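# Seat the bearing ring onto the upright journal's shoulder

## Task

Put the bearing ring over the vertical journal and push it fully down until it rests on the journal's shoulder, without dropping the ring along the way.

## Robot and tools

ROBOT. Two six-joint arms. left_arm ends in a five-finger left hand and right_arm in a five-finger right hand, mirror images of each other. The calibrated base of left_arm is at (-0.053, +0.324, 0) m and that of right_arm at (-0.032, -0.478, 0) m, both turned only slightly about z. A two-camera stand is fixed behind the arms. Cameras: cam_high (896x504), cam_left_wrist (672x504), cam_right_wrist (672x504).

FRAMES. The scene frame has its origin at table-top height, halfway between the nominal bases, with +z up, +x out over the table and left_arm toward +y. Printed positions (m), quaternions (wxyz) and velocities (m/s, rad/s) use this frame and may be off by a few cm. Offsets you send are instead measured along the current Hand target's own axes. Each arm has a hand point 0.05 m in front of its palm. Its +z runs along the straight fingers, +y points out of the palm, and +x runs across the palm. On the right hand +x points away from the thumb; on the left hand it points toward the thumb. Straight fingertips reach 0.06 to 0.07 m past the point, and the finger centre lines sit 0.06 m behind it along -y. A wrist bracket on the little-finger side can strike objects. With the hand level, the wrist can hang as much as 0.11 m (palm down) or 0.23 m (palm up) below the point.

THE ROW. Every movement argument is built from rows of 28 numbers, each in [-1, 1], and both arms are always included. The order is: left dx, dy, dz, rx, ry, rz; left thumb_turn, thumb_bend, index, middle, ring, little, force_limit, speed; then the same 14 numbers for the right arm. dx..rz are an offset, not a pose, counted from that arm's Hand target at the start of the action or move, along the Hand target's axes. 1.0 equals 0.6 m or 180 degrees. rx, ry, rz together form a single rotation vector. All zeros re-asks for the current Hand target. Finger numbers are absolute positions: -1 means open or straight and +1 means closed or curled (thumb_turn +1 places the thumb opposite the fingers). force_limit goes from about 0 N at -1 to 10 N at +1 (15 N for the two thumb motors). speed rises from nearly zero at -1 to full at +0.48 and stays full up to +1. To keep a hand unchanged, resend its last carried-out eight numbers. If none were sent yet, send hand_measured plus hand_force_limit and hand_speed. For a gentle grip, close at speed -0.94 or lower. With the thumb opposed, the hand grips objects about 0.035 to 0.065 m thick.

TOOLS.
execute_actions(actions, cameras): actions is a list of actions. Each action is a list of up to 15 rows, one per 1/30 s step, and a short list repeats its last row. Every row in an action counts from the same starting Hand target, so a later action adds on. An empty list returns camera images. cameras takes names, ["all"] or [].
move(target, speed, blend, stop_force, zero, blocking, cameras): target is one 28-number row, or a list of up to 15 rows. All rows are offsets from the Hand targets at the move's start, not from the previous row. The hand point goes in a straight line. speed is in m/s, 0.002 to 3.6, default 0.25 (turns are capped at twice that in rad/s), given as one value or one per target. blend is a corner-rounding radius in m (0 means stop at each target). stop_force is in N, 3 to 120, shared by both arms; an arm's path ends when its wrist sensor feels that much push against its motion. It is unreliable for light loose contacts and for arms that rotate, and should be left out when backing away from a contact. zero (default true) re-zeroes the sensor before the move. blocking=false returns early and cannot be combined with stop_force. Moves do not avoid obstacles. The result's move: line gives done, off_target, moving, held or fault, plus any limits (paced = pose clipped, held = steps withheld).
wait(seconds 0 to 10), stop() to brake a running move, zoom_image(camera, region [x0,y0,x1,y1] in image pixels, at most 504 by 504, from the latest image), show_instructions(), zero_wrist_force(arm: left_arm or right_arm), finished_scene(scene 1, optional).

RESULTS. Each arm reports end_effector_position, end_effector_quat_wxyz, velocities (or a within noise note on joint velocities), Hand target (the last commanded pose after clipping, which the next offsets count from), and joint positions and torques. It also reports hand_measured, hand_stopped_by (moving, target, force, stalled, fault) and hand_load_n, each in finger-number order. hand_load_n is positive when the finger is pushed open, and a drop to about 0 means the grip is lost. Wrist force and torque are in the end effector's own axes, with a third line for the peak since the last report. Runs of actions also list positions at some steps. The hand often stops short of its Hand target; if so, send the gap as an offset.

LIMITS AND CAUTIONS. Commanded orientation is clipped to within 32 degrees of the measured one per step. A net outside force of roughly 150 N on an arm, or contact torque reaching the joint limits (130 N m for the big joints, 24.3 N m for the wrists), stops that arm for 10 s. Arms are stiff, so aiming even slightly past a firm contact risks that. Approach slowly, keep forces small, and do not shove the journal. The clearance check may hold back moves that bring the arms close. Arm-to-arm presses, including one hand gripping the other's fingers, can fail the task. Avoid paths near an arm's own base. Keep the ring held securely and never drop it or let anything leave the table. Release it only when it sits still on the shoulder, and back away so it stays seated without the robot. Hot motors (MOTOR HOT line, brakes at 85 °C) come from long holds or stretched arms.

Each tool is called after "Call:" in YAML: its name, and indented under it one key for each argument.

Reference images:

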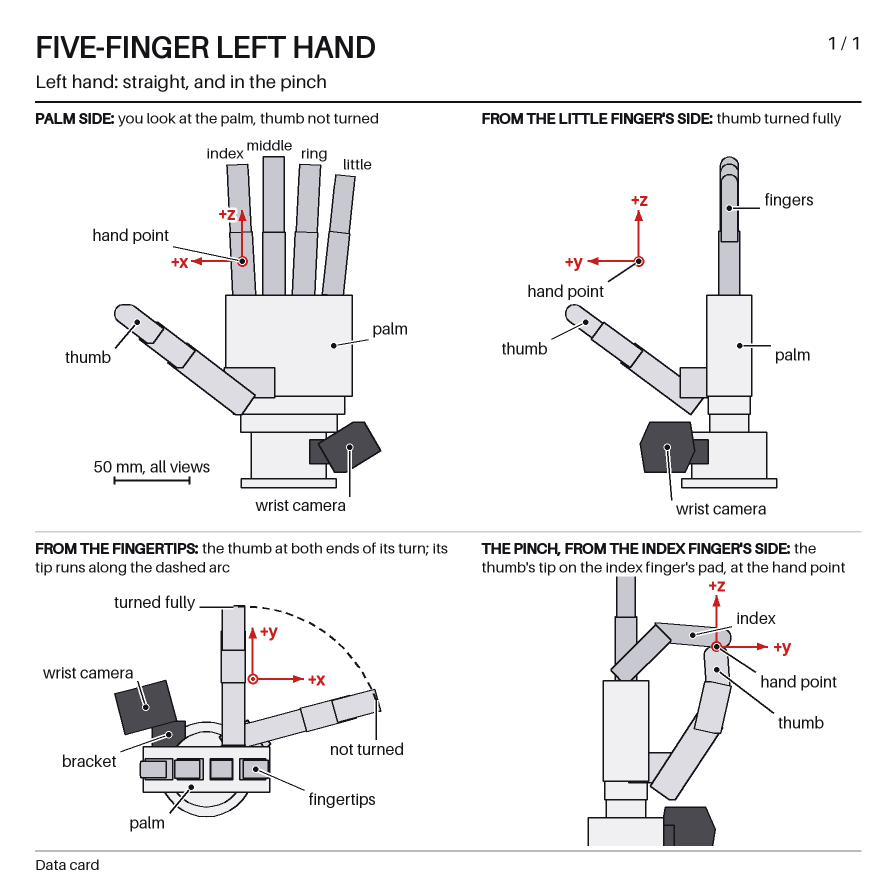

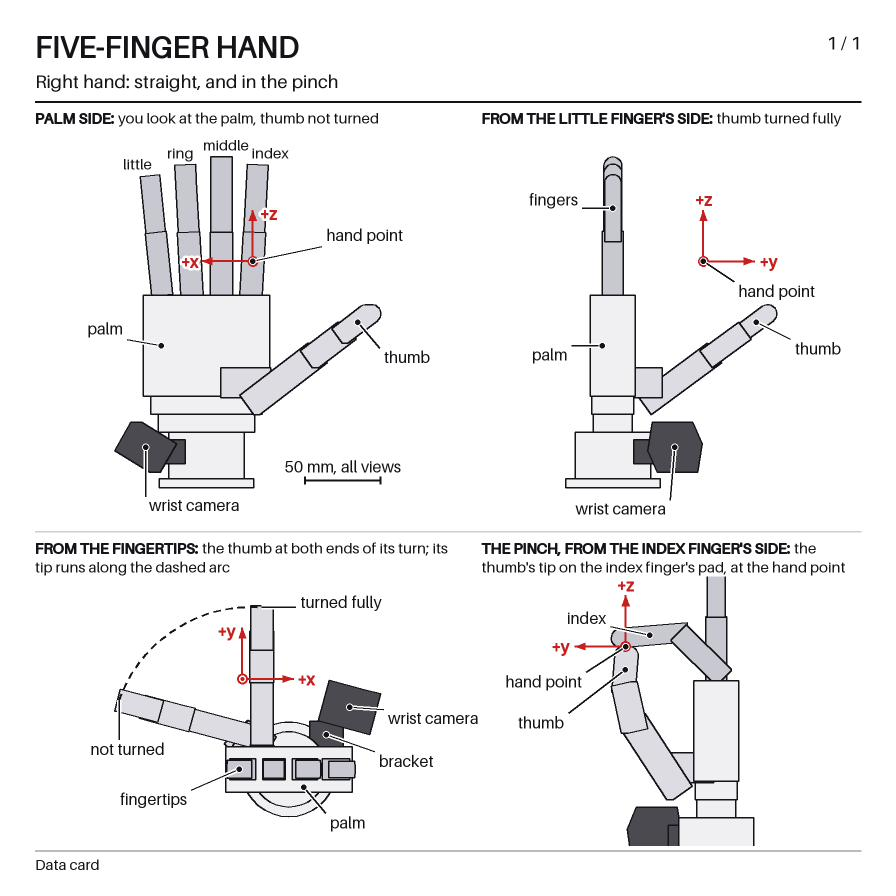

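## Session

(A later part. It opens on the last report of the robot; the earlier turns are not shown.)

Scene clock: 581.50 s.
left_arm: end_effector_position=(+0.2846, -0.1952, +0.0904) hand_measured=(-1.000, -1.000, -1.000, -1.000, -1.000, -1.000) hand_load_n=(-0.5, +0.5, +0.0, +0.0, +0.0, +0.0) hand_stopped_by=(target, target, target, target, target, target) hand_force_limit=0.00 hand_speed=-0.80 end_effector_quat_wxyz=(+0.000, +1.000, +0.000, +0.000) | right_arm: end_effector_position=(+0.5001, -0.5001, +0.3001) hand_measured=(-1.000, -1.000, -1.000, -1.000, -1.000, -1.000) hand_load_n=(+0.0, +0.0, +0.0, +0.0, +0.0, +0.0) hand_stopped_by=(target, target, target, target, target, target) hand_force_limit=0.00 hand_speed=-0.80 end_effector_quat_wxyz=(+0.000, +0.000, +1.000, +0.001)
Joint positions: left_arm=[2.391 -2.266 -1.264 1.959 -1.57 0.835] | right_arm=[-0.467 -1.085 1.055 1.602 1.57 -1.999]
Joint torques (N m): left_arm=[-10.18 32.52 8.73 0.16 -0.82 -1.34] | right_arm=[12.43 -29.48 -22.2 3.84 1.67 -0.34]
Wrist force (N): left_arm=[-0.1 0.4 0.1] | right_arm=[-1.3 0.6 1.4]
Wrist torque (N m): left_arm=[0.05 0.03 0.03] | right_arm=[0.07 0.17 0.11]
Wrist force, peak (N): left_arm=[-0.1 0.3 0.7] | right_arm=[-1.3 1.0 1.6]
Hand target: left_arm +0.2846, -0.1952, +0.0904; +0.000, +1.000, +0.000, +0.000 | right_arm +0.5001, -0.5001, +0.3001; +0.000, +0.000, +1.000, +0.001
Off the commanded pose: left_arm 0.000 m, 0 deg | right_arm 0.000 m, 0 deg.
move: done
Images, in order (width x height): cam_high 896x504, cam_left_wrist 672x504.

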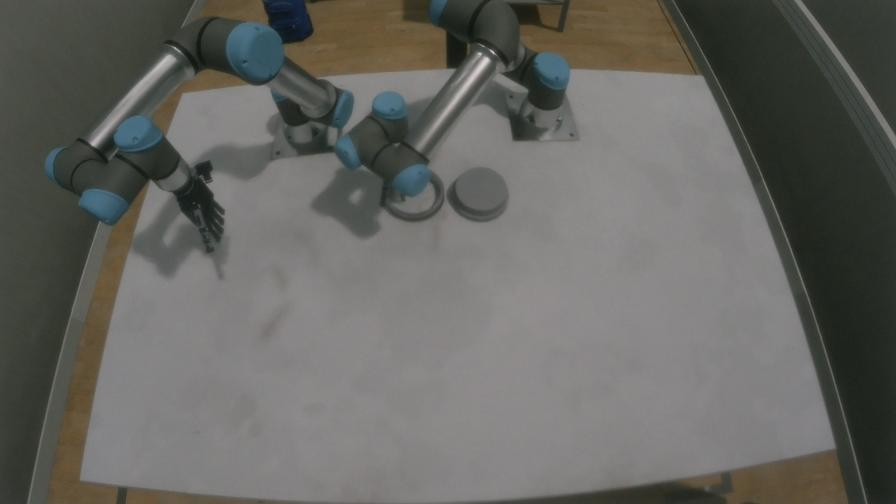

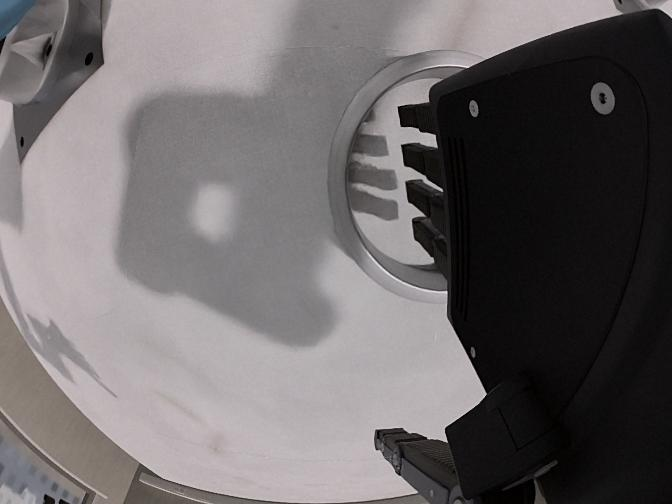

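Call:
move:
  target: [0,0,0.013,0,0,0,-1,-1,-1,-1,-1,-1,0,-0.8,0,0,0,0,0,0,-1,-1,-1,-1,-1,-1,0,-0.8]
  speed: 0.05
  stop_force: 6

Call:
move:
  target: [0,0.15,0,0,0,0,-1,-1,-1,-1,-1,-1,0,-0.8,0,0,0,0,0,0,-1,-1,-1,-1,-1,-1,0,-0.8]
  speed: 0.05
  stop_force: 30
  cameras: ["cam_high","cam_left_wrist"]

Scene clock: 598.70 s.
left_arm: end_effector_position=(+0.2846, -0.1952, +0.0826) hand_measured=(-1.000, -1.000, -1.000, -1.000, -1.000, -1.000) hand_load_n=(+0.0, +0.0, +0.0, -0.5, +0.0, +0.0) hand_stopped_by=(target, target, target, target, target, target) hand_force_limit=0.00 hand_speed=-0.80 end_effector_quat_wxyz=(+0.000, +1.000, +0.000, +0.000) | right_arm: end_effector_position=(+0.5001, -0.5001, +0.3001) hand_measured=(-1.000, -1.000, -1.000, -1.000, -1.000, -1.000) hand_load_n=(+0.0, +0.0, +0.0, +0.0, +0.0, +0.0) hand_stopped_by=(target, target, target, target, target, target) hand_force_limit=0.00 hand_speed=-0.80 end_effector_quat_wxyz=(+0.000, +0.000, +1.000, +0.001)
Joint positions: left_arm=[2.391 -2.273 -1.273 1.975 -1.57 0.835] | right_arm=[-0.467 -1.085 1.055 1.602 1.57 -1.999]
Joint torques (N m): left_arm=[-9.79 33.01 7.79 0 -0.63 -1.42] | right_arm=[12.68 -29.62 -21.87 3.89 1.74 -0.17]
Wrist force (N): left_arm=[-0.1 0.3 0.2] | right_arm=[-1.4 0.9 1.0]
Wrist torque (N m): left_arm=[0.04 0.03 0.03] | right_arm=[0.13 0.19 0.11]
Wrist force, peak (N): left_arm=[-0.1 0.6 0.0] | right_arm=[-1.5 0.8 1.5]
Hand target: left_arm +0.2846, -0.1952, +0.0826; +0.000, +1.000, +0.000, +0.000 | right_arm +0.5001, -0.5001, +0.3001; +0.000, +0.000, +1.000, +0.001
Off the commanded pose: left_arm 0.000 m, 0 deg | right_arm 0.000 m, 0 deg.
move: done

Scene clock: 601.47 s.
left_arm: end_effector_position=(+0.2846, -0.2852, +0.0827) hand_measured=(-1.000, -1.000, -1.000, -1.000, -1.000, -1.000) hand_load_n=(+0.0, +0.0, +0.0, +0.0, +0.0, +0.0) hand_stopped_by=(target, target, target, target, target, target) hand_force_limit=0.00 hand_speed=-0.80 end_effector_quat_wxyz=(+0.000, +1.000, +0.000, +0.000) | right_arm: end_effector_position=(+0.5001, -0.5001, +0.3001) hand_measured=(-1.000, -1.000, -1.000, -1.000, -1.000, -1.000) hand_load_n=(+0.0, +0.0, +0.0, +0.0, +0.0, +0.0) hand_stopped_by=(target, target, target, target, target, target) hand_force_limit=0.00 hand_speed=-0.80 end_effector_quat_wxyz=(+0.000, +0.000, +1.000, +0.001)
Joint positions: left_arm=[2.281 -2.471 -0.911 1.812 -1.57 0.725] | right_arm=[-0.467 -1.085 1.055 1.602 1.57 -1.999]
Joint torques (N m): left_arm=[-10.19 40.14 23.36 -4.18 -2.02 -1.35] | right_arm=[12.54 -29.96 -22.29 3.81 1.72 0.02]
Wrist force (N): left_arm=[-0.4 -2.6 0.4] | right_arm=[-1.4 0.6 1.5]
Wrist torque (N m): left_arm=[0.08 -0.02 0.09] | right_arm=[0.06 0.17 0.11]
Wrist force, peak (N): left_arm=[2.0 -4.3 -0.1] | right_arm=[-1.5 0.9 1.5]
Hand target: left_arm +0.2846, -0.2852, +0.0827; +0.000, +1.000, +0.000, +0.000 | right_arm +0.5001, -0.5001, +0.3001; +0.000, +0.000, +1.000, +0.001
Off the commanded pose: left_arm 0.000 m, 0 deg | right_arm 0.000 m, 0 deg.
move: done
Images, in order (width x height): cam_high 896x504, cam_left_wrist 672x504.

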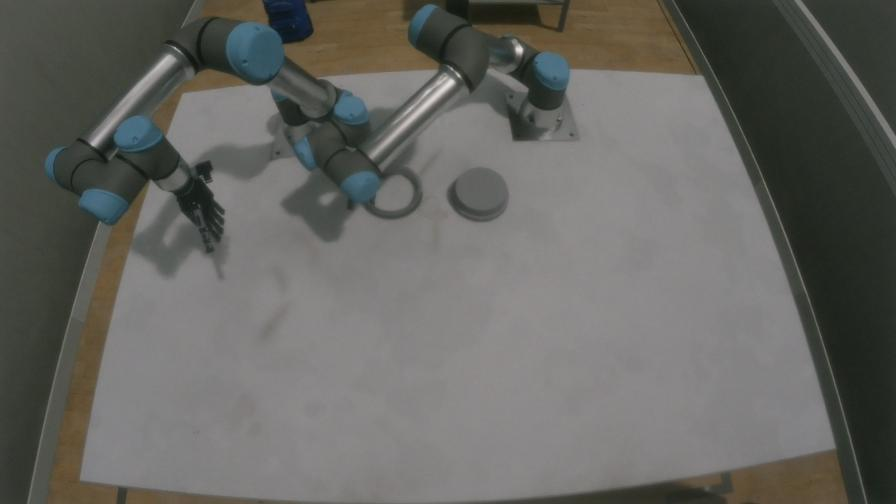

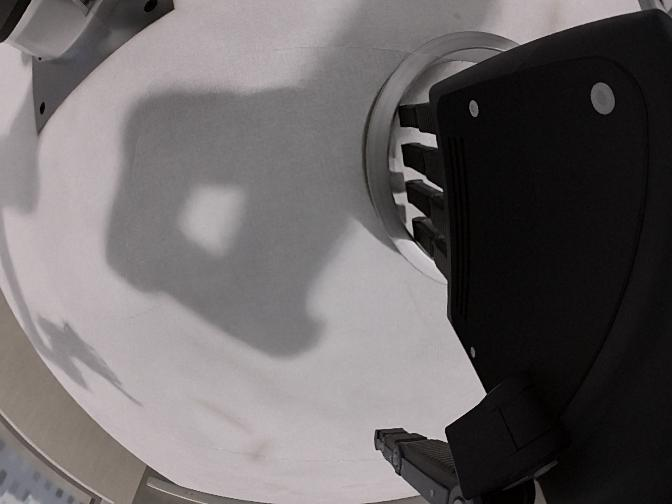

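Call:
move:
  target: [0,0.06,0,0,0,0,-1,-1,-1,-1,-1,-1,0,-0.8,0,0,0,0,0,0,-1,-1,-1,-1,-1,-1,0,-0.8]
  speed: 0.05
  stop_force: 30
  cameras: ["cam_high","cam_left_wrist"]

Call:
zoom_image:
  camera: "cam_left_wrist"
  region: [330, 10, 530, 300]

Call:
zoom_image:
  camera: "cam_high"
  region: [320, 120, 520, 240]

Scene clock: 613.83 s.
left_arm: end_effector_position=(+0.2846, -0.3212, +0.0827) hand_measured=(-1.000, -1.000, -1.000, -1.000, -1.000, -1.000) hand_load_n=(+0.0, +0.0, +0.0, +0.0, +0.0, +0.0) hand_stopped_by=(target, target, target, target, target, target) hand_force_limit=0.00 hand_speed=-0.80 end_effector_quat_wxyz=(+0.000, +1.000, +0.000, +0.000) | right_arm: end_effector_position=(+0.5001, -0.5001, +0.3001) hand_measured=(-1.000, -1.000, -1.000, -1.000, -1.000, -1.000) hand_load_n=(+0.0, +0.0, -0.5, +0.0, +0.0, +0.0) hand_stopped_by=(target, target, target, target, target, target) hand_force_limit=0.00 hand_speed=-0.80 end_effector_quat_wxyz=(+0.000, +0.000, +1.000, +0.001)
Joint positions: left_arm=[2.244 -2.574 -0.716 1.72 -1.57 0.687] | right_arm=[-0.467 -1.085 1.055 1.602 1.57 -1.999]
Joint torques (N m): left_arm=[-9.77 43.01 23.49 -4.54 -2.07 -1.57] | right_arm=[12.37 -29.85 -21.5 3.88 1.74 0.21]
Wrist force (N): left_arm=[-0.3 -2.3 0.9] | right_arm=[-1.4 0.8 1.4]
Wrist torque (N m): left_arm=[0.07 -0.01 0.09] | right_arm=[0.11 0.17 0.12]
Wrist force, peak (N): left_arm=[-0.4 -3.7 0.6] | right_arm=[-1.6 0.7 1.6]
Hand target: left_arm +0.2846, -0.3212, +0.0827; +0.000, +1.000, +0.000, +0.000 | right_arm +0.5001, -0.5001, +0.3001; +0.000, +0.000, +1.000, +0.001
Off the commanded pose: left_arm 0.000 m, 0 deg | right_arm 0.000 m, 0 deg.
move: done
Images, in order (width x height): cam_high 896x504, cam_left_wrist 672x504.

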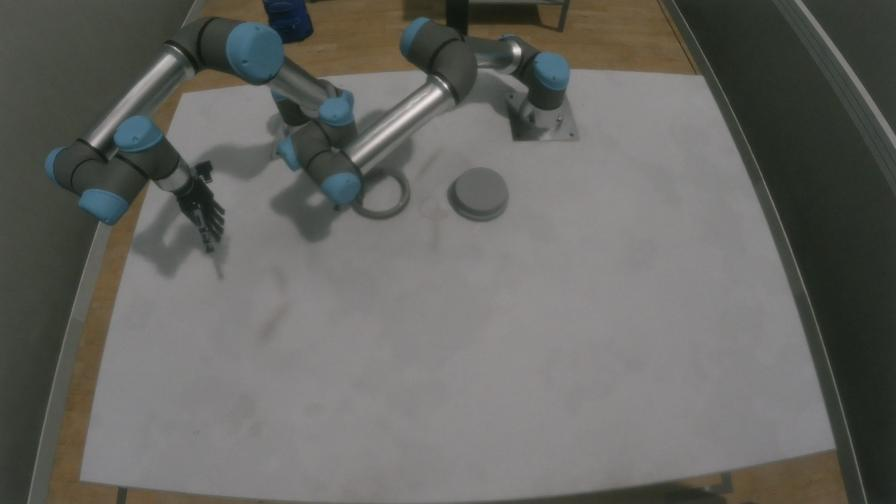

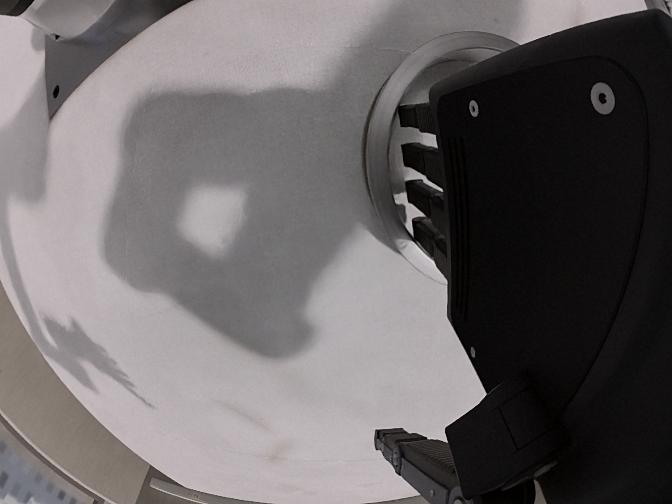

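Scaled by 1.738 from the camera's 672x504 image, which has a finer 960x720 frame.

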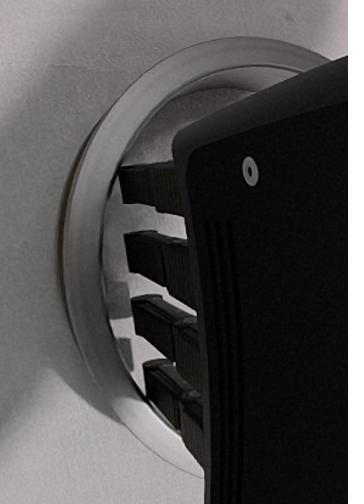

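Scaled by 2.520 from the camera's 896x504 image, which has a finer 1280x720 frame.

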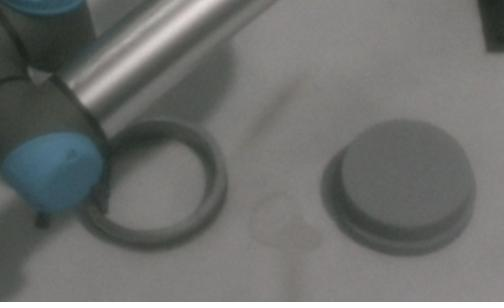

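Call:
move:
  target:
    - [0,0.05,0,0,0,0,-1,-1,-1,-1,-1,-1,0,-0.8,0,0,0,0,0,0,-1,-1,-1,-1,-1,-1,0,-0.8]
    - [0,0.01,0,0,0,0,-1,-1,-1,-1,-1,-1,0,-0.8,0,0,0,0,0,0,-1,-1,-1,-1,-1,-1,0,-0.8]
  speed: 0.05

Call:
move:
  target:
    - [0,0,-0.2,0,0,0,-1,-1,-1,-1,-1,-1,0,-0.8,0,0,0,0,0,0,-1,-1,-1,-1,-1,-1,0,-0.8]
    - [0,-0.4,-0.2,0,0,0,-1,-1,-1,-1,-1,-1,0,-0.8,0,0,0,0,0,0,-1,-1,-1,-1,-1,-1,0,-0.8]
  speed: 0.25
  cameras: ["cam_high","cam_left_wrist"]

Call:
zoom_image:
  camera: "cam_high"
  region: [320, 130, 540, 240]

Scene clock: 651.20 s.
left_arm: end_effector_position=(+0.2846, -0.3272, +0.0827) hand_measured=(-1.000, -1.000, -1.000, -1.000, -1.000, -1.000) hand_load_n=(+0.0, +0.0, +0.0, +0.0, +0.0, +0.0) hand_stopped_by=(target, target, target, target, target, target) hand_force_limit=0.00 hand_speed=-0.80 end_effector_quat_wxyz=(+0.000, +1.000, +0.000, +0.000) | right_arm: end_effector_position=(+0.5001, -0.5001, +0.3001) hand_measured=(-1.000, -1.000, -1.000, -1.000, -1.000, -1.000) hand_load_n=(+0.0, +0.0, +0.0, +0.0, +0.0, +0.0) hand_stopped_by=(target, target, target, target, target, target) hand_force_limit=0.00 hand_speed=-0.80 end_effector_quat_wxyz=(+0.000, +0.000, +1.000, +0.001)
Joint positions: left_arm=[2.238 -2.594 -0.678 1.701 -1.57 0.682] | right_arm=[-0.467 -1.085 1.055 1.602 1.57 -1.999]
Joint torques (N m): left_arm=[11.64 56.4 10.94 0.42 2.04 1.56] | right_arm=[11.69 -29.71 -21.51 3.96 1.76 0.28]
Wrist force (N): left_arm=[0.0 0.6 0.0] | right_arm=[-1.3 0.6 1.4]
Wrist torque (N m): left_arm=[0.10 0.01 -0.05] | right_arm=[0.07 0.17 0.11]
Wrist force, peak (N): left_arm=[-0.1 -3.7 0.6] | right_arm=[-1.5 0.8 1.5]
Hand target: left_arm +0.2846, -0.3272, +0.0827; +0.000, +1.000, +0.000, +0.000 | right_arm +0.5001, -0.5001, +0.3001; +0.000, +0.000, +1.000, +0.001
Off the commanded pose: left_arm 0.000 m, 0 deg | right_arm 0.000 m, 0 deg.
move: done

Scene clock: 653.83 s.
left_arm: end_effector_position=(+0.2846, -0.0872, +0.2025) hand_measured=(-1.000, -1.000, -1.000, -1.000, -1.000, -1.000) hand_load_n=(+0.0, +0.0, +0.0, +0.0, +0.0, +0.0) hand_stopped_by=(target, target, target, target, target, target) hand_force_limit=0.00 hand_speed=-0.80 end_effector_quat_wxyz=(+0.000, +1.000, +0.000, +0.000) | right_arm: end_effector_position=(+0.5001, -0.5001, +0.3001) hand_measured=(-1.000, -1.000, -1.000, -1.000, -1.000, -1.000) hand_load_n=(+0.0, +0.0, +0.0, +0.0, +0.0, +0.0) hand_stopped_by=(target, target, target, target, target, target) hand_force_limit=0.00 hand_speed=-0.80 end_effector_quat_wxyz=(+0.000, +0.000, +1.000, +0.001)
Joint positions: left_arm=[2.566 -1.975 -1.426 1.83 -1.57 1.01] | right_arm=[-0.467 -1.085 1.055 1.602 1.57 -1.999]
Joint torques (N m): left_arm=[12.4 41.42 9.36 0.35 2.07 1.15] | right_arm=[11.61 -30.03 -21.55 3.79 1.76 0.22]
Wrist force (N): left_arm=[-0.6 0.4 0.3] | right_arm=[-1.4 0.8 1.5]
Wrist torque (N m): left_arm=[0.04 0.11 -0.08] | right_arm=[0.11 0.18 0.12]
Wrist force, peak (N): left_arm=[-0.2 2.0 0.5] | right_arm=[-1.5 0.8 1.5]
Hand target: left_arm +0.2846, -0.0871, +0.2025; +0.000, +1.000, +0.000, +0.000 | right_arm +0.5001, -0.5001, +0.3001; +0.000, +0.000, +1.000, +0.001
Off the commanded pose: left_arm 0.000 m, 0 deg | right_arm 0.000 m, 0 deg.
move: done
Images, in order (width x height): cam_high 896x504, cam_left_wrist 672x504.

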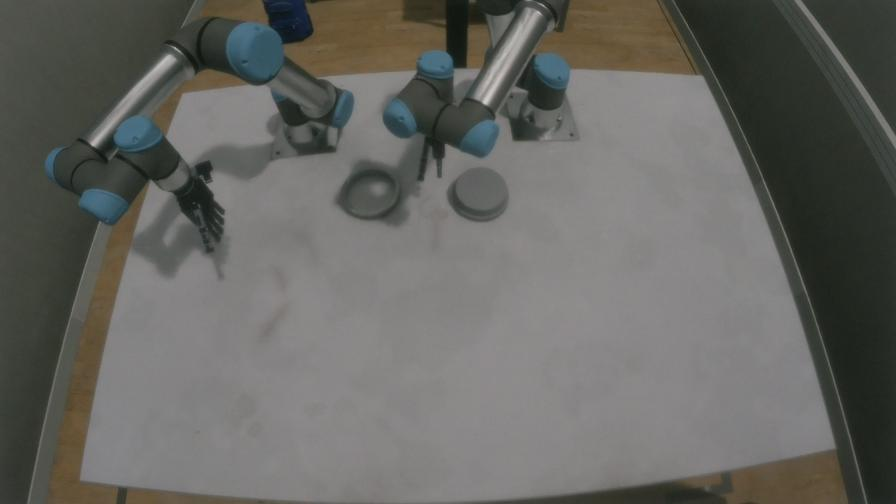

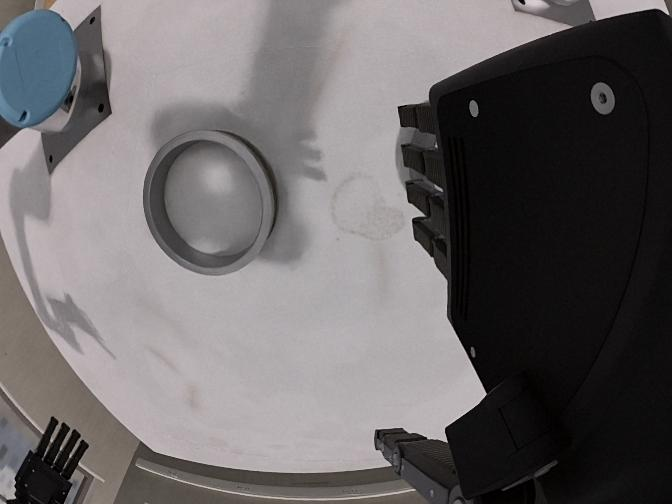

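Scaled by 2.291 from the camera's 896x504 image, which has a finer 1280x720 frame.

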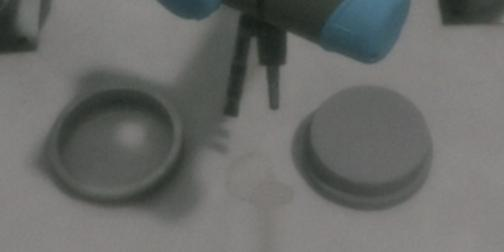

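Call:
move:
  target: [0,0,0.1333,0,0,0,-1,-1,0,0,0,0,0,0,0.3583,0.245,0.1667,0,0,0,-1,-1,0,0,0,0,0,0]
  speed: 0.25
  cameras: ["all"]

Call:
zoom_image:
  camera: "cam_left_wrist"
  region: [130, 80, 470, 300]

Call:
zoom_image:
  camera: "cam_right_wrist"
  region: [200, 50, 600, 300]

Scene clock: 667.53 s.
left_arm: end_effector_position=(+0.2846, -0.0872, +0.1225) hand_measured=(-1.000, -1.000, +0.000, +0.000, +0.000, +0.000) hand_load_n=(+0.0, +0.0, +0.0, +0.0, +0.0, +0.0) hand_stopped_by=(target, target, target, target, target, target) hand_force_limit=0.00 hand_speed=0.00 end_effector_quat_wxyz=(+0.000, +1.000, +0.000, +0.000) | right_arm: end_effector_position=(+0.2852, -0.3528, +0.2004) hand_measured=(-1.000, -1.000, +0.000, +0.000, +0.000, +0.000) hand_load_n=(+0.0, +0.0, +0.0, +0.0, +0.0, +0.0) hand_stopped_by=(target, target, target, target, target, target) hand_force_limit=0.00 hand_speed=0.00 end_effector_quat_wxyz=(+0.000, +0.000, +1.000, +0.001)
Joint positions: left_arm=[2.566 -2.04 -1.547 2.016 -1.57 1.01] | right_arm=[-0.288 -1.584 1.941 1.215 1.57 -1.82]
Joint torques (N m): left_arm=[-9.74 23.85 6.9 -0.02 0.19 -1.05] | right_arm=[11.74 -19.93 -9.72 1.02 1.15 1.46]
Wrist force (N): left_arm=[-0.3 0.3 0.2] | right_arm=[-1.0 1.0 1.4]
Wrist torque (N m): left_arm=[0.05 0.06 -0.07] | right_arm=[0.15 0.11 0.03]
Wrist force, peak (N): left_arm=[-0.4 0.4 0.6] | right_arm=[-2.3 -0.2 0.8]
Hand target: left_arm +0.2846, -0.0872, +0.1225; +0.000, +1.000, +0.000, +0.000 | right_arm +0.2852, -0.3528, +0.2003; +0.000, +0.000, +1.000, +0.001
Off the commanded pose: left_arm 0.000 m, 0 deg | right_arm 0.000 m, 0 deg.
move: done

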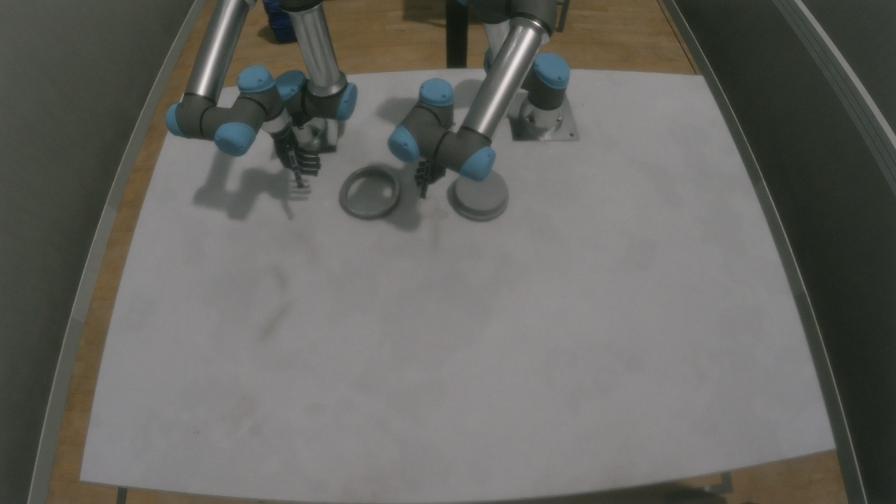

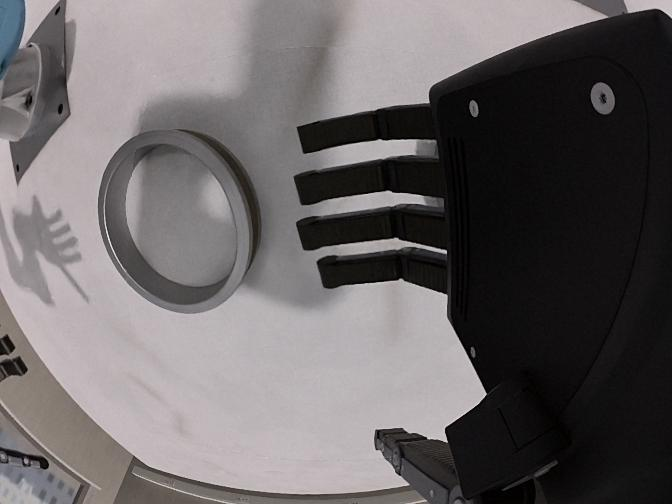

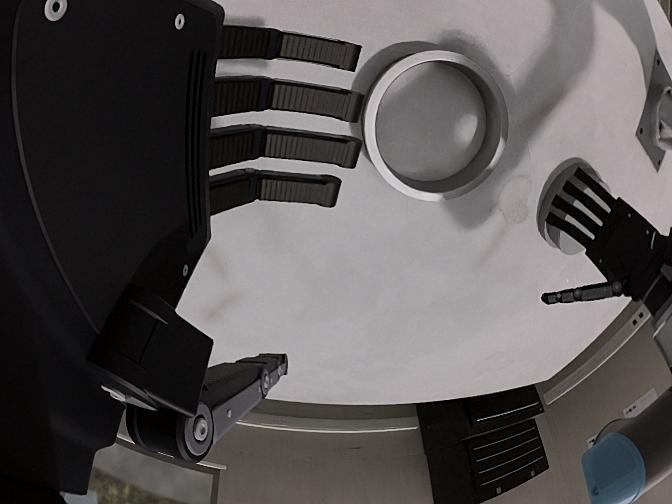

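Scaled by 1.482 from the camera's 672x504 image, which has a finer 960x720 frame.

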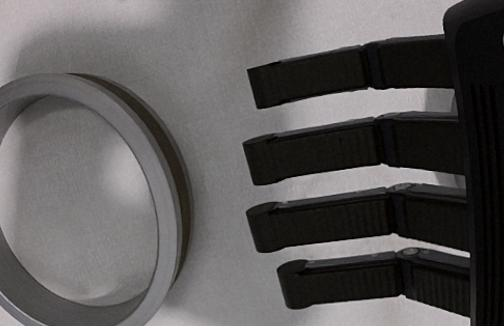

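Scaled by 1.260 from the camera's 672x504 image, which has a finer 960x720 frame.

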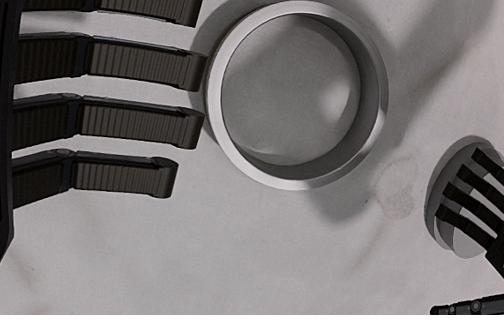

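Call:
move:
  target: [0,0,0.1125,0,0,0,-1,-1,0,0,0,0,0,0,0,0,0.2417,0,0,0,-1,-1,0,0,0,0,0,0]
  speed: 0.15
  stop_force: 8
  cameras: ["all"]

Call:
zoom_image:
  camera: "cam_left_wrist"
  region: [80, 80, 440, 360]

Call:
zoom_image:
  camera: "cam_right_wrist"
  region: [200, 50, 600, 330]

Scene clock: 682.43 s.
left_arm: end_effector_position=(+0.2846, -0.0872, +0.0550) hand_measured=(-1.000, -1.000, +0.000, +0.000, +0.000, +0.000) hand_load_n=(+0.0, +0.0, +0.0, +0.0, +0.0, +0.0) hand_stopped_by=(target, target, target, target, target, target) hand_force_limit=0.00 hand_speed=0.00 end_effector_quat_wxyz=(+0.000, +1.000, +0.000, +0.000) | right_arm: end_effector_position=(+0.2851, -0.3526, +0.0553) hand_measured=(-1.000, -1.000, +0.000, +0.000, +0.000, +0.000) hand_load_n=(+0.0, +0.0, +0.0, +0.0, +0.0, +0.0) hand_stopped_by=(target, target, target, target, target, target) hand_force_limit=0.00 hand_speed=0.00 end_effector_quat_wxyz=(+0.000, +0.000, +1.000, +0.001)
Joint positions: left_arm=[2.566 -2.119 -1.618 2.166 -1.57 1.01] | right_arm=[-0.287 -1.378 2.152 0.797 1.57 -1.819]
Joint torques (N m): left_arm=[-9.2 26.45 6.04 -0.02 -1.59 -1.57] | right_arm=[12.45 -12.95 -3.98 0.9 -1.82 1.76]
Wrist force (N): left_arm=[0.1 0.3 0.0] | right_arm=[-1.1 0.6 1.6]
Wrist torque (N m): left_arm=[0.06 0.01 -0.05] | right_arm=[0.07 0.14 0.01]
Wrist force, peak (N): left_arm=[-0.5 0.5 0.5] | right_arm=[-1.0 0.7 2.5]
Hand target: left_arm +0.2846, -0.0872, +0.0550; +0.000, +1.000, +0.000, +0.000 | right_arm +0.2851, -0.3526, +0.0553; +0.000, +0.000, +1.000, +0.001
Off the commanded pose: left_arm 0.000 m, 0 deg | right_arm 0.000 m, 0 deg.
move: done

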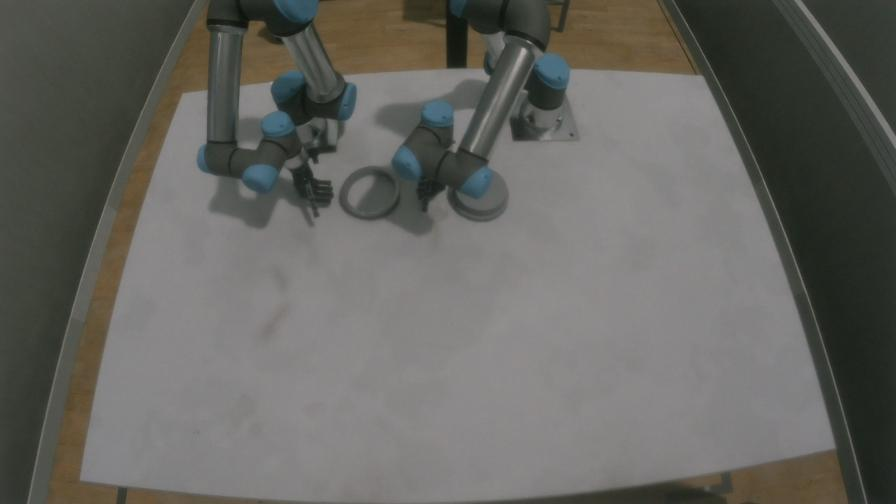

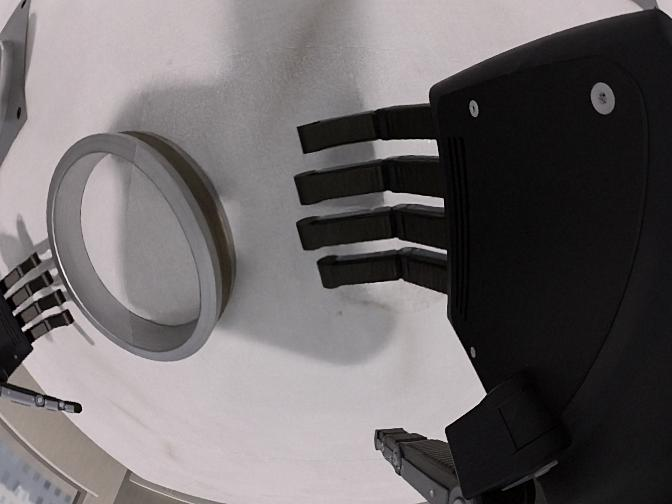

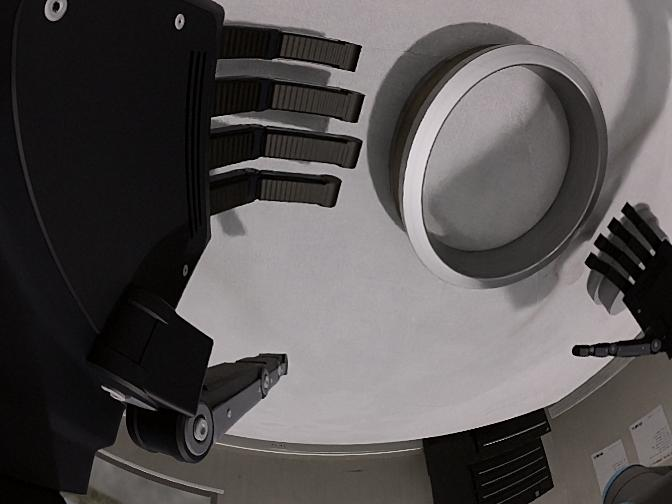

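Scaled by 1.400 from the camera's 672x504 image, which has a finer 960x720 frame.

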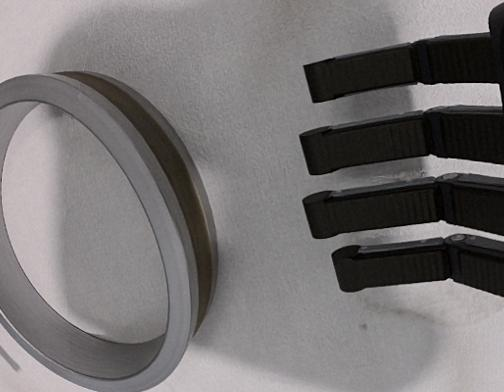

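Scaled by 1.260 from the camera's 672x504 image, which has a finer 960x720 frame.

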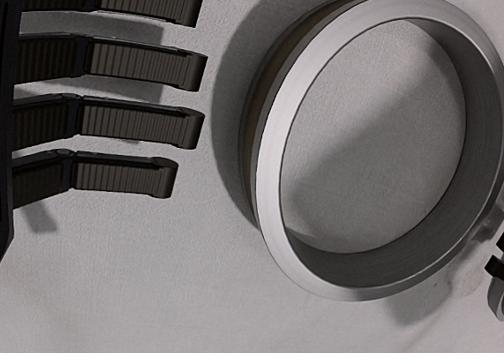

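Call:
move:
  target: [0,0.05,0,0,0,0,-1,-1,0,0,0,0,0,0,0,0.0233,0,0,0,0,-1,-1,0,0,0,0,0,0]
  speed: 0.1
  stop_force: 8
  cameras: ["all"]

Call:
zoom_image:
  camera: "cam_left_wrist"
  region: [80, 80, 440, 360]

Call:
zoom_image:
  camera: "cam_right_wrist"
  region: [200, 20, 600, 300]

Call:
zoom_image:
  camera: "cam_high"
  region: [270, 130, 520, 240]

Scene clock: 708.20 s.
left_arm: end_effector_position=(+0.2846, -0.1172, +0.0551) hand_measured=(-1.000, -1.000, +0.000, +0.000, +0.000, +0.000) hand_load_n=(+0.5, +0.5, +0.0, +0.5, +0.0, +0.0) hand_stopped_by=(target, target, target, target, target, target) hand_force_limit=0.00 hand_speed=0.00 end_effector_quat_wxyz=(+0.000, +1.000, +0.000, +0.000) | right_arm: end_effector_position=(+0.2851, -0.3387, +0.0553) hand_measured=(-1.000, -1.000, +0.000, +0.000, +0.000, +0.000) hand_load_n=(+0.0, +0.0, +0.0, +0.0, +0.0, +0.0) hand_stopped_by=(target, target, target, target, target, target) hand_force_limit=0.00 hand_speed=0.00 end_effector_quat_wxyz=(+0.000, +0.000, +1.000, +0.001)
Joint positions: left_arm=[2.512 -2.166 -1.538 2.133 -1.57 0.956] | right_arm=[-0.235 -1.371 2.143 0.799 1.57 -1.768]
Joint torques (N m): left_arm=[-10.08 29.38 19.76 -4.97 -2.36 -1.44] | right_arm=[13.31 -13.27 -16.75 4.1 1.71 1.76]
Wrist force (N): left_arm=[-0.1 0.2 0.4] | right_arm=[-1.1 0.8 1.5]
Wrist torque (N m): left_arm=[0.02 0.04 0.03] | right_arm=[0.11 0.14 0.03]
Wrist force, peak (N): left_arm=[-0.3 0.8 0.4] | right_arm=[-0.9 1.2 1.9]
Hand target: left_arm +0.2846, -0.1172, +0.0551; +0.000, +1.000, +0.000, +0.000 | right_arm +0.2851, -0.3387, +0.0553; +0.000, +0.000, +1.000, +0.001
Off the commanded pose: left_arm 0.000 m, 0 deg | right_arm 0.000 m, 0 deg.
move: done

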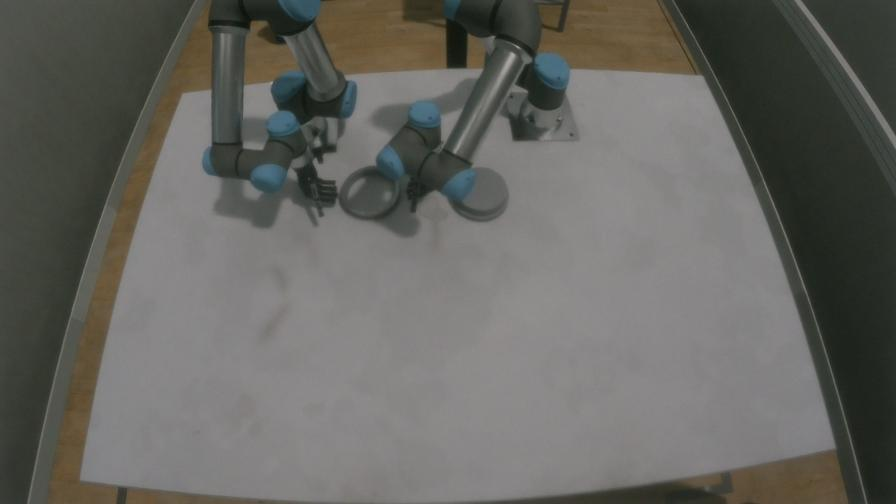

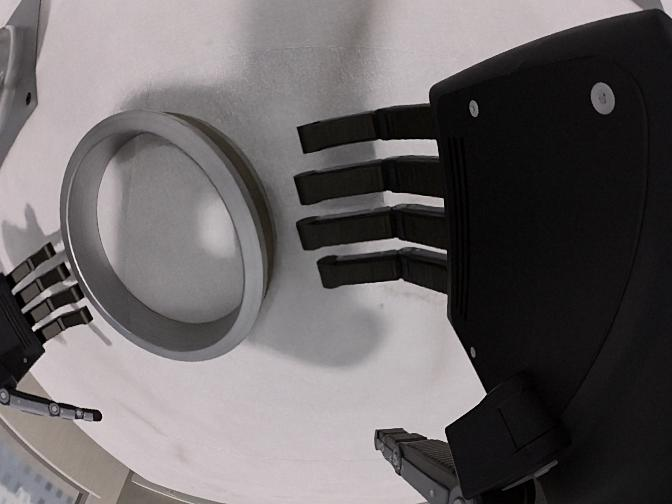

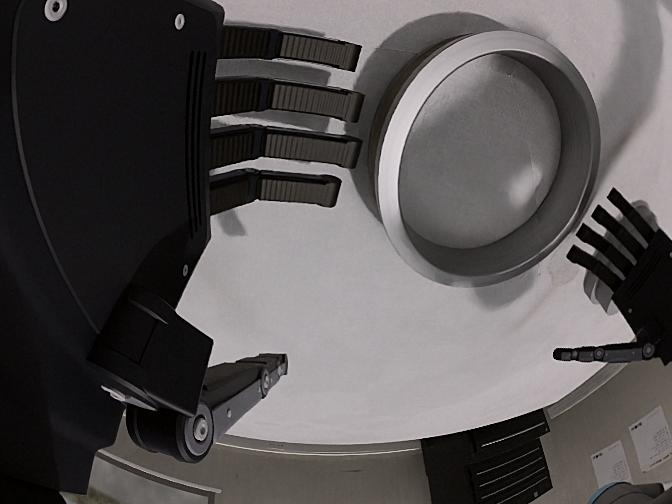

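Scaled by 1.400 from the camera's 672x504 image, which has a finer 960x720 frame.

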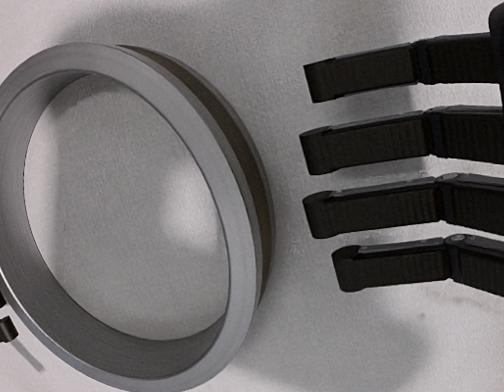

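Scaled by 1.260 from the camera's 672x504 image, which has a finer 960x720 frame.

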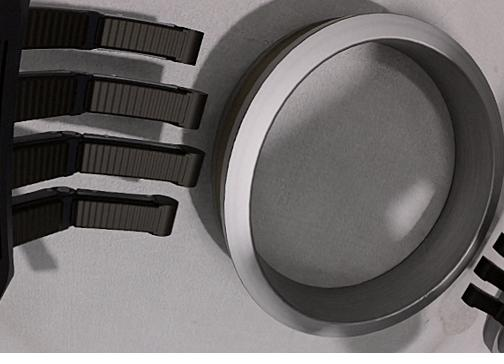

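Scaled by 2.016 from the camera's 896x504 image, which has a finer 1280x720 frame.

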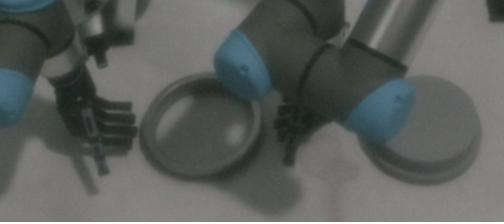

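Call:
move:
  target: [0,0.015,0.0217,0,0,0,-1,-1,0,0,0,0,0,0,0,0.015,0.0217,0,0,0,-1,-1,0,0,0,0,0,0]
  speed: 0.05
  stop_force: 6
  cameras: ["all"]

Call:
zoom_image:
  camera: "cam_left_wrist"
  region: [180, 80, 440, 360]

Call:
zoom_image:
  camera: "cam_right_wrist"
  region: [200, 20, 460, 300]

Scene clock: 746.57 s.
left_arm: end_effector_position=(+0.2846, -0.1262, +0.0420) hand_measured=(-1.000, -1.000, +0.000, +0.000, +0.000, +0.000) hand_load_n=(+0.0, +0.0, +0.0, +0.0, +0.0, +0.0) hand_stopped_by=(target, target, target, target, target, target) hand_force_limit=0.00 hand_speed=0.00 end_effector_quat_wxyz=(+0.000, +1.000, +0.000, +0.000) | right_arm: end_effector_position=(+0.2851, -0.3296, +0.0423) hand_measured=(-1.000, -1.000, +0.000, +0.000, +0.000, +0.000) hand_load_n=(+0.0, +0.0, +0.0, +0.0, +0.0, +0.0) hand_stopped_by=(target, target, target, target, target, target) hand_force_limit=0.00 hand_speed=0.00 end_effector_quat_wxyz=(+0.000, +0.000, +1.000, +0.001)
Joint positions: left_arm=[2.496 -2.197 -1.523 2.15 -1.57 0.94] | right_arm=[-0.202 -1.339 2.148 0.763 1.57 -1.735]
Joint torques (N m): left_arm=[-10.17 28.92 19.49 0.11 -1.57 -1.41] | right_arm=[12.79 -14.28 -3.83 0.81 0.32 1.65]
Wrist force (N): left_arm=[-0.1 0.4 0.1] | right_arm=[-1.2 0.8 1.6]
Wrist torque (N m): left_arm=[0.08 0.04 0.02] | right_arm=[0.12 0.15 0.01]
Wrist force, peak (N): left_arm=[-0.2 0.5 0.5] | right_arm=[-1.2 1.0 2.0]
Hand target: left_arm +0.2846, -0.1262, +0.0420; +0.000, +1.000, +0.000, +0.000 | right_arm +0.2851, -0.3296, +0.0423; +0.000, +0.000, +1.000, +0.001
Off the commanded pose: left_arm 0.000 m, 0 deg | right_arm 0.000 m, 0 deg.
move: done

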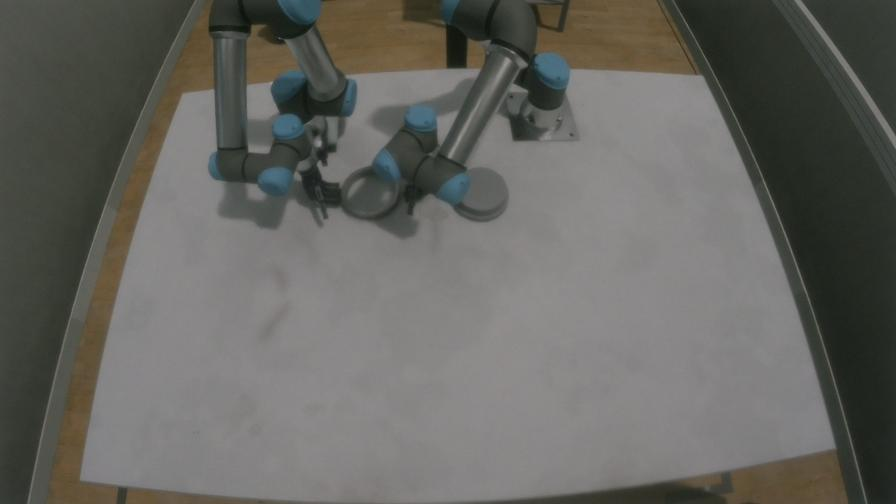

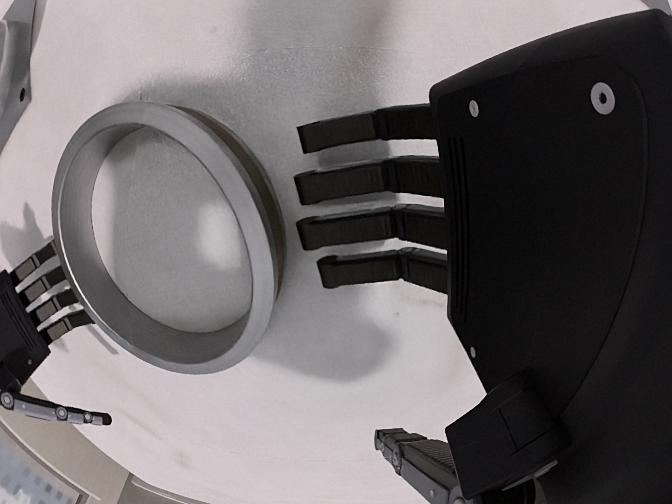

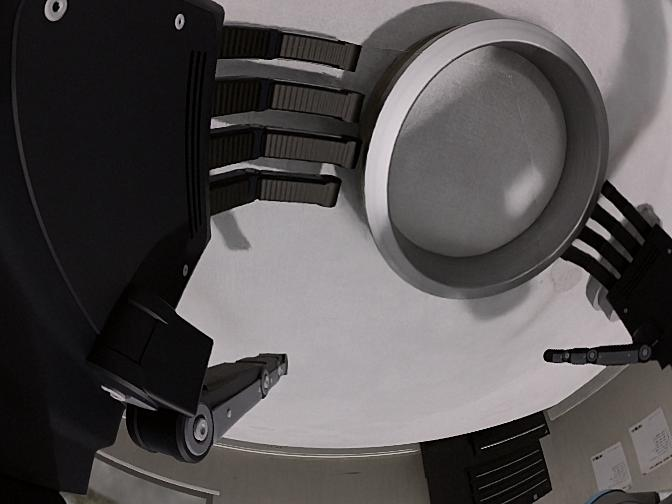

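Scaled by 1.800 from the camera's 672x504 image, which has a finer 960x720 frame.

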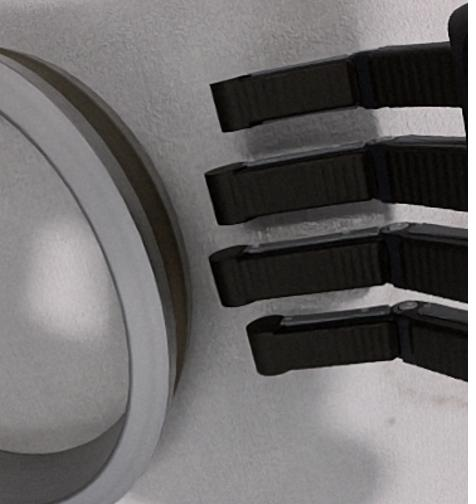

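Scaled by 1.800 from the camera's 672x504 image, which has a finer 960x720 frame.

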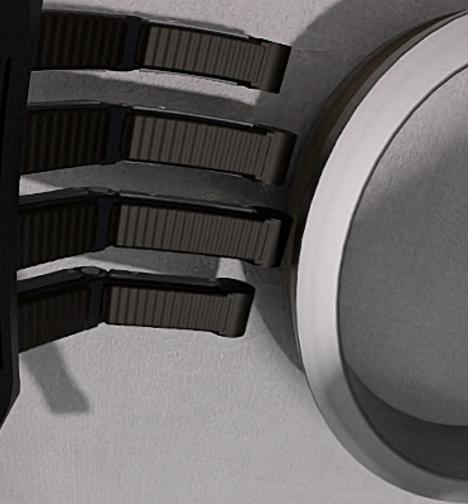

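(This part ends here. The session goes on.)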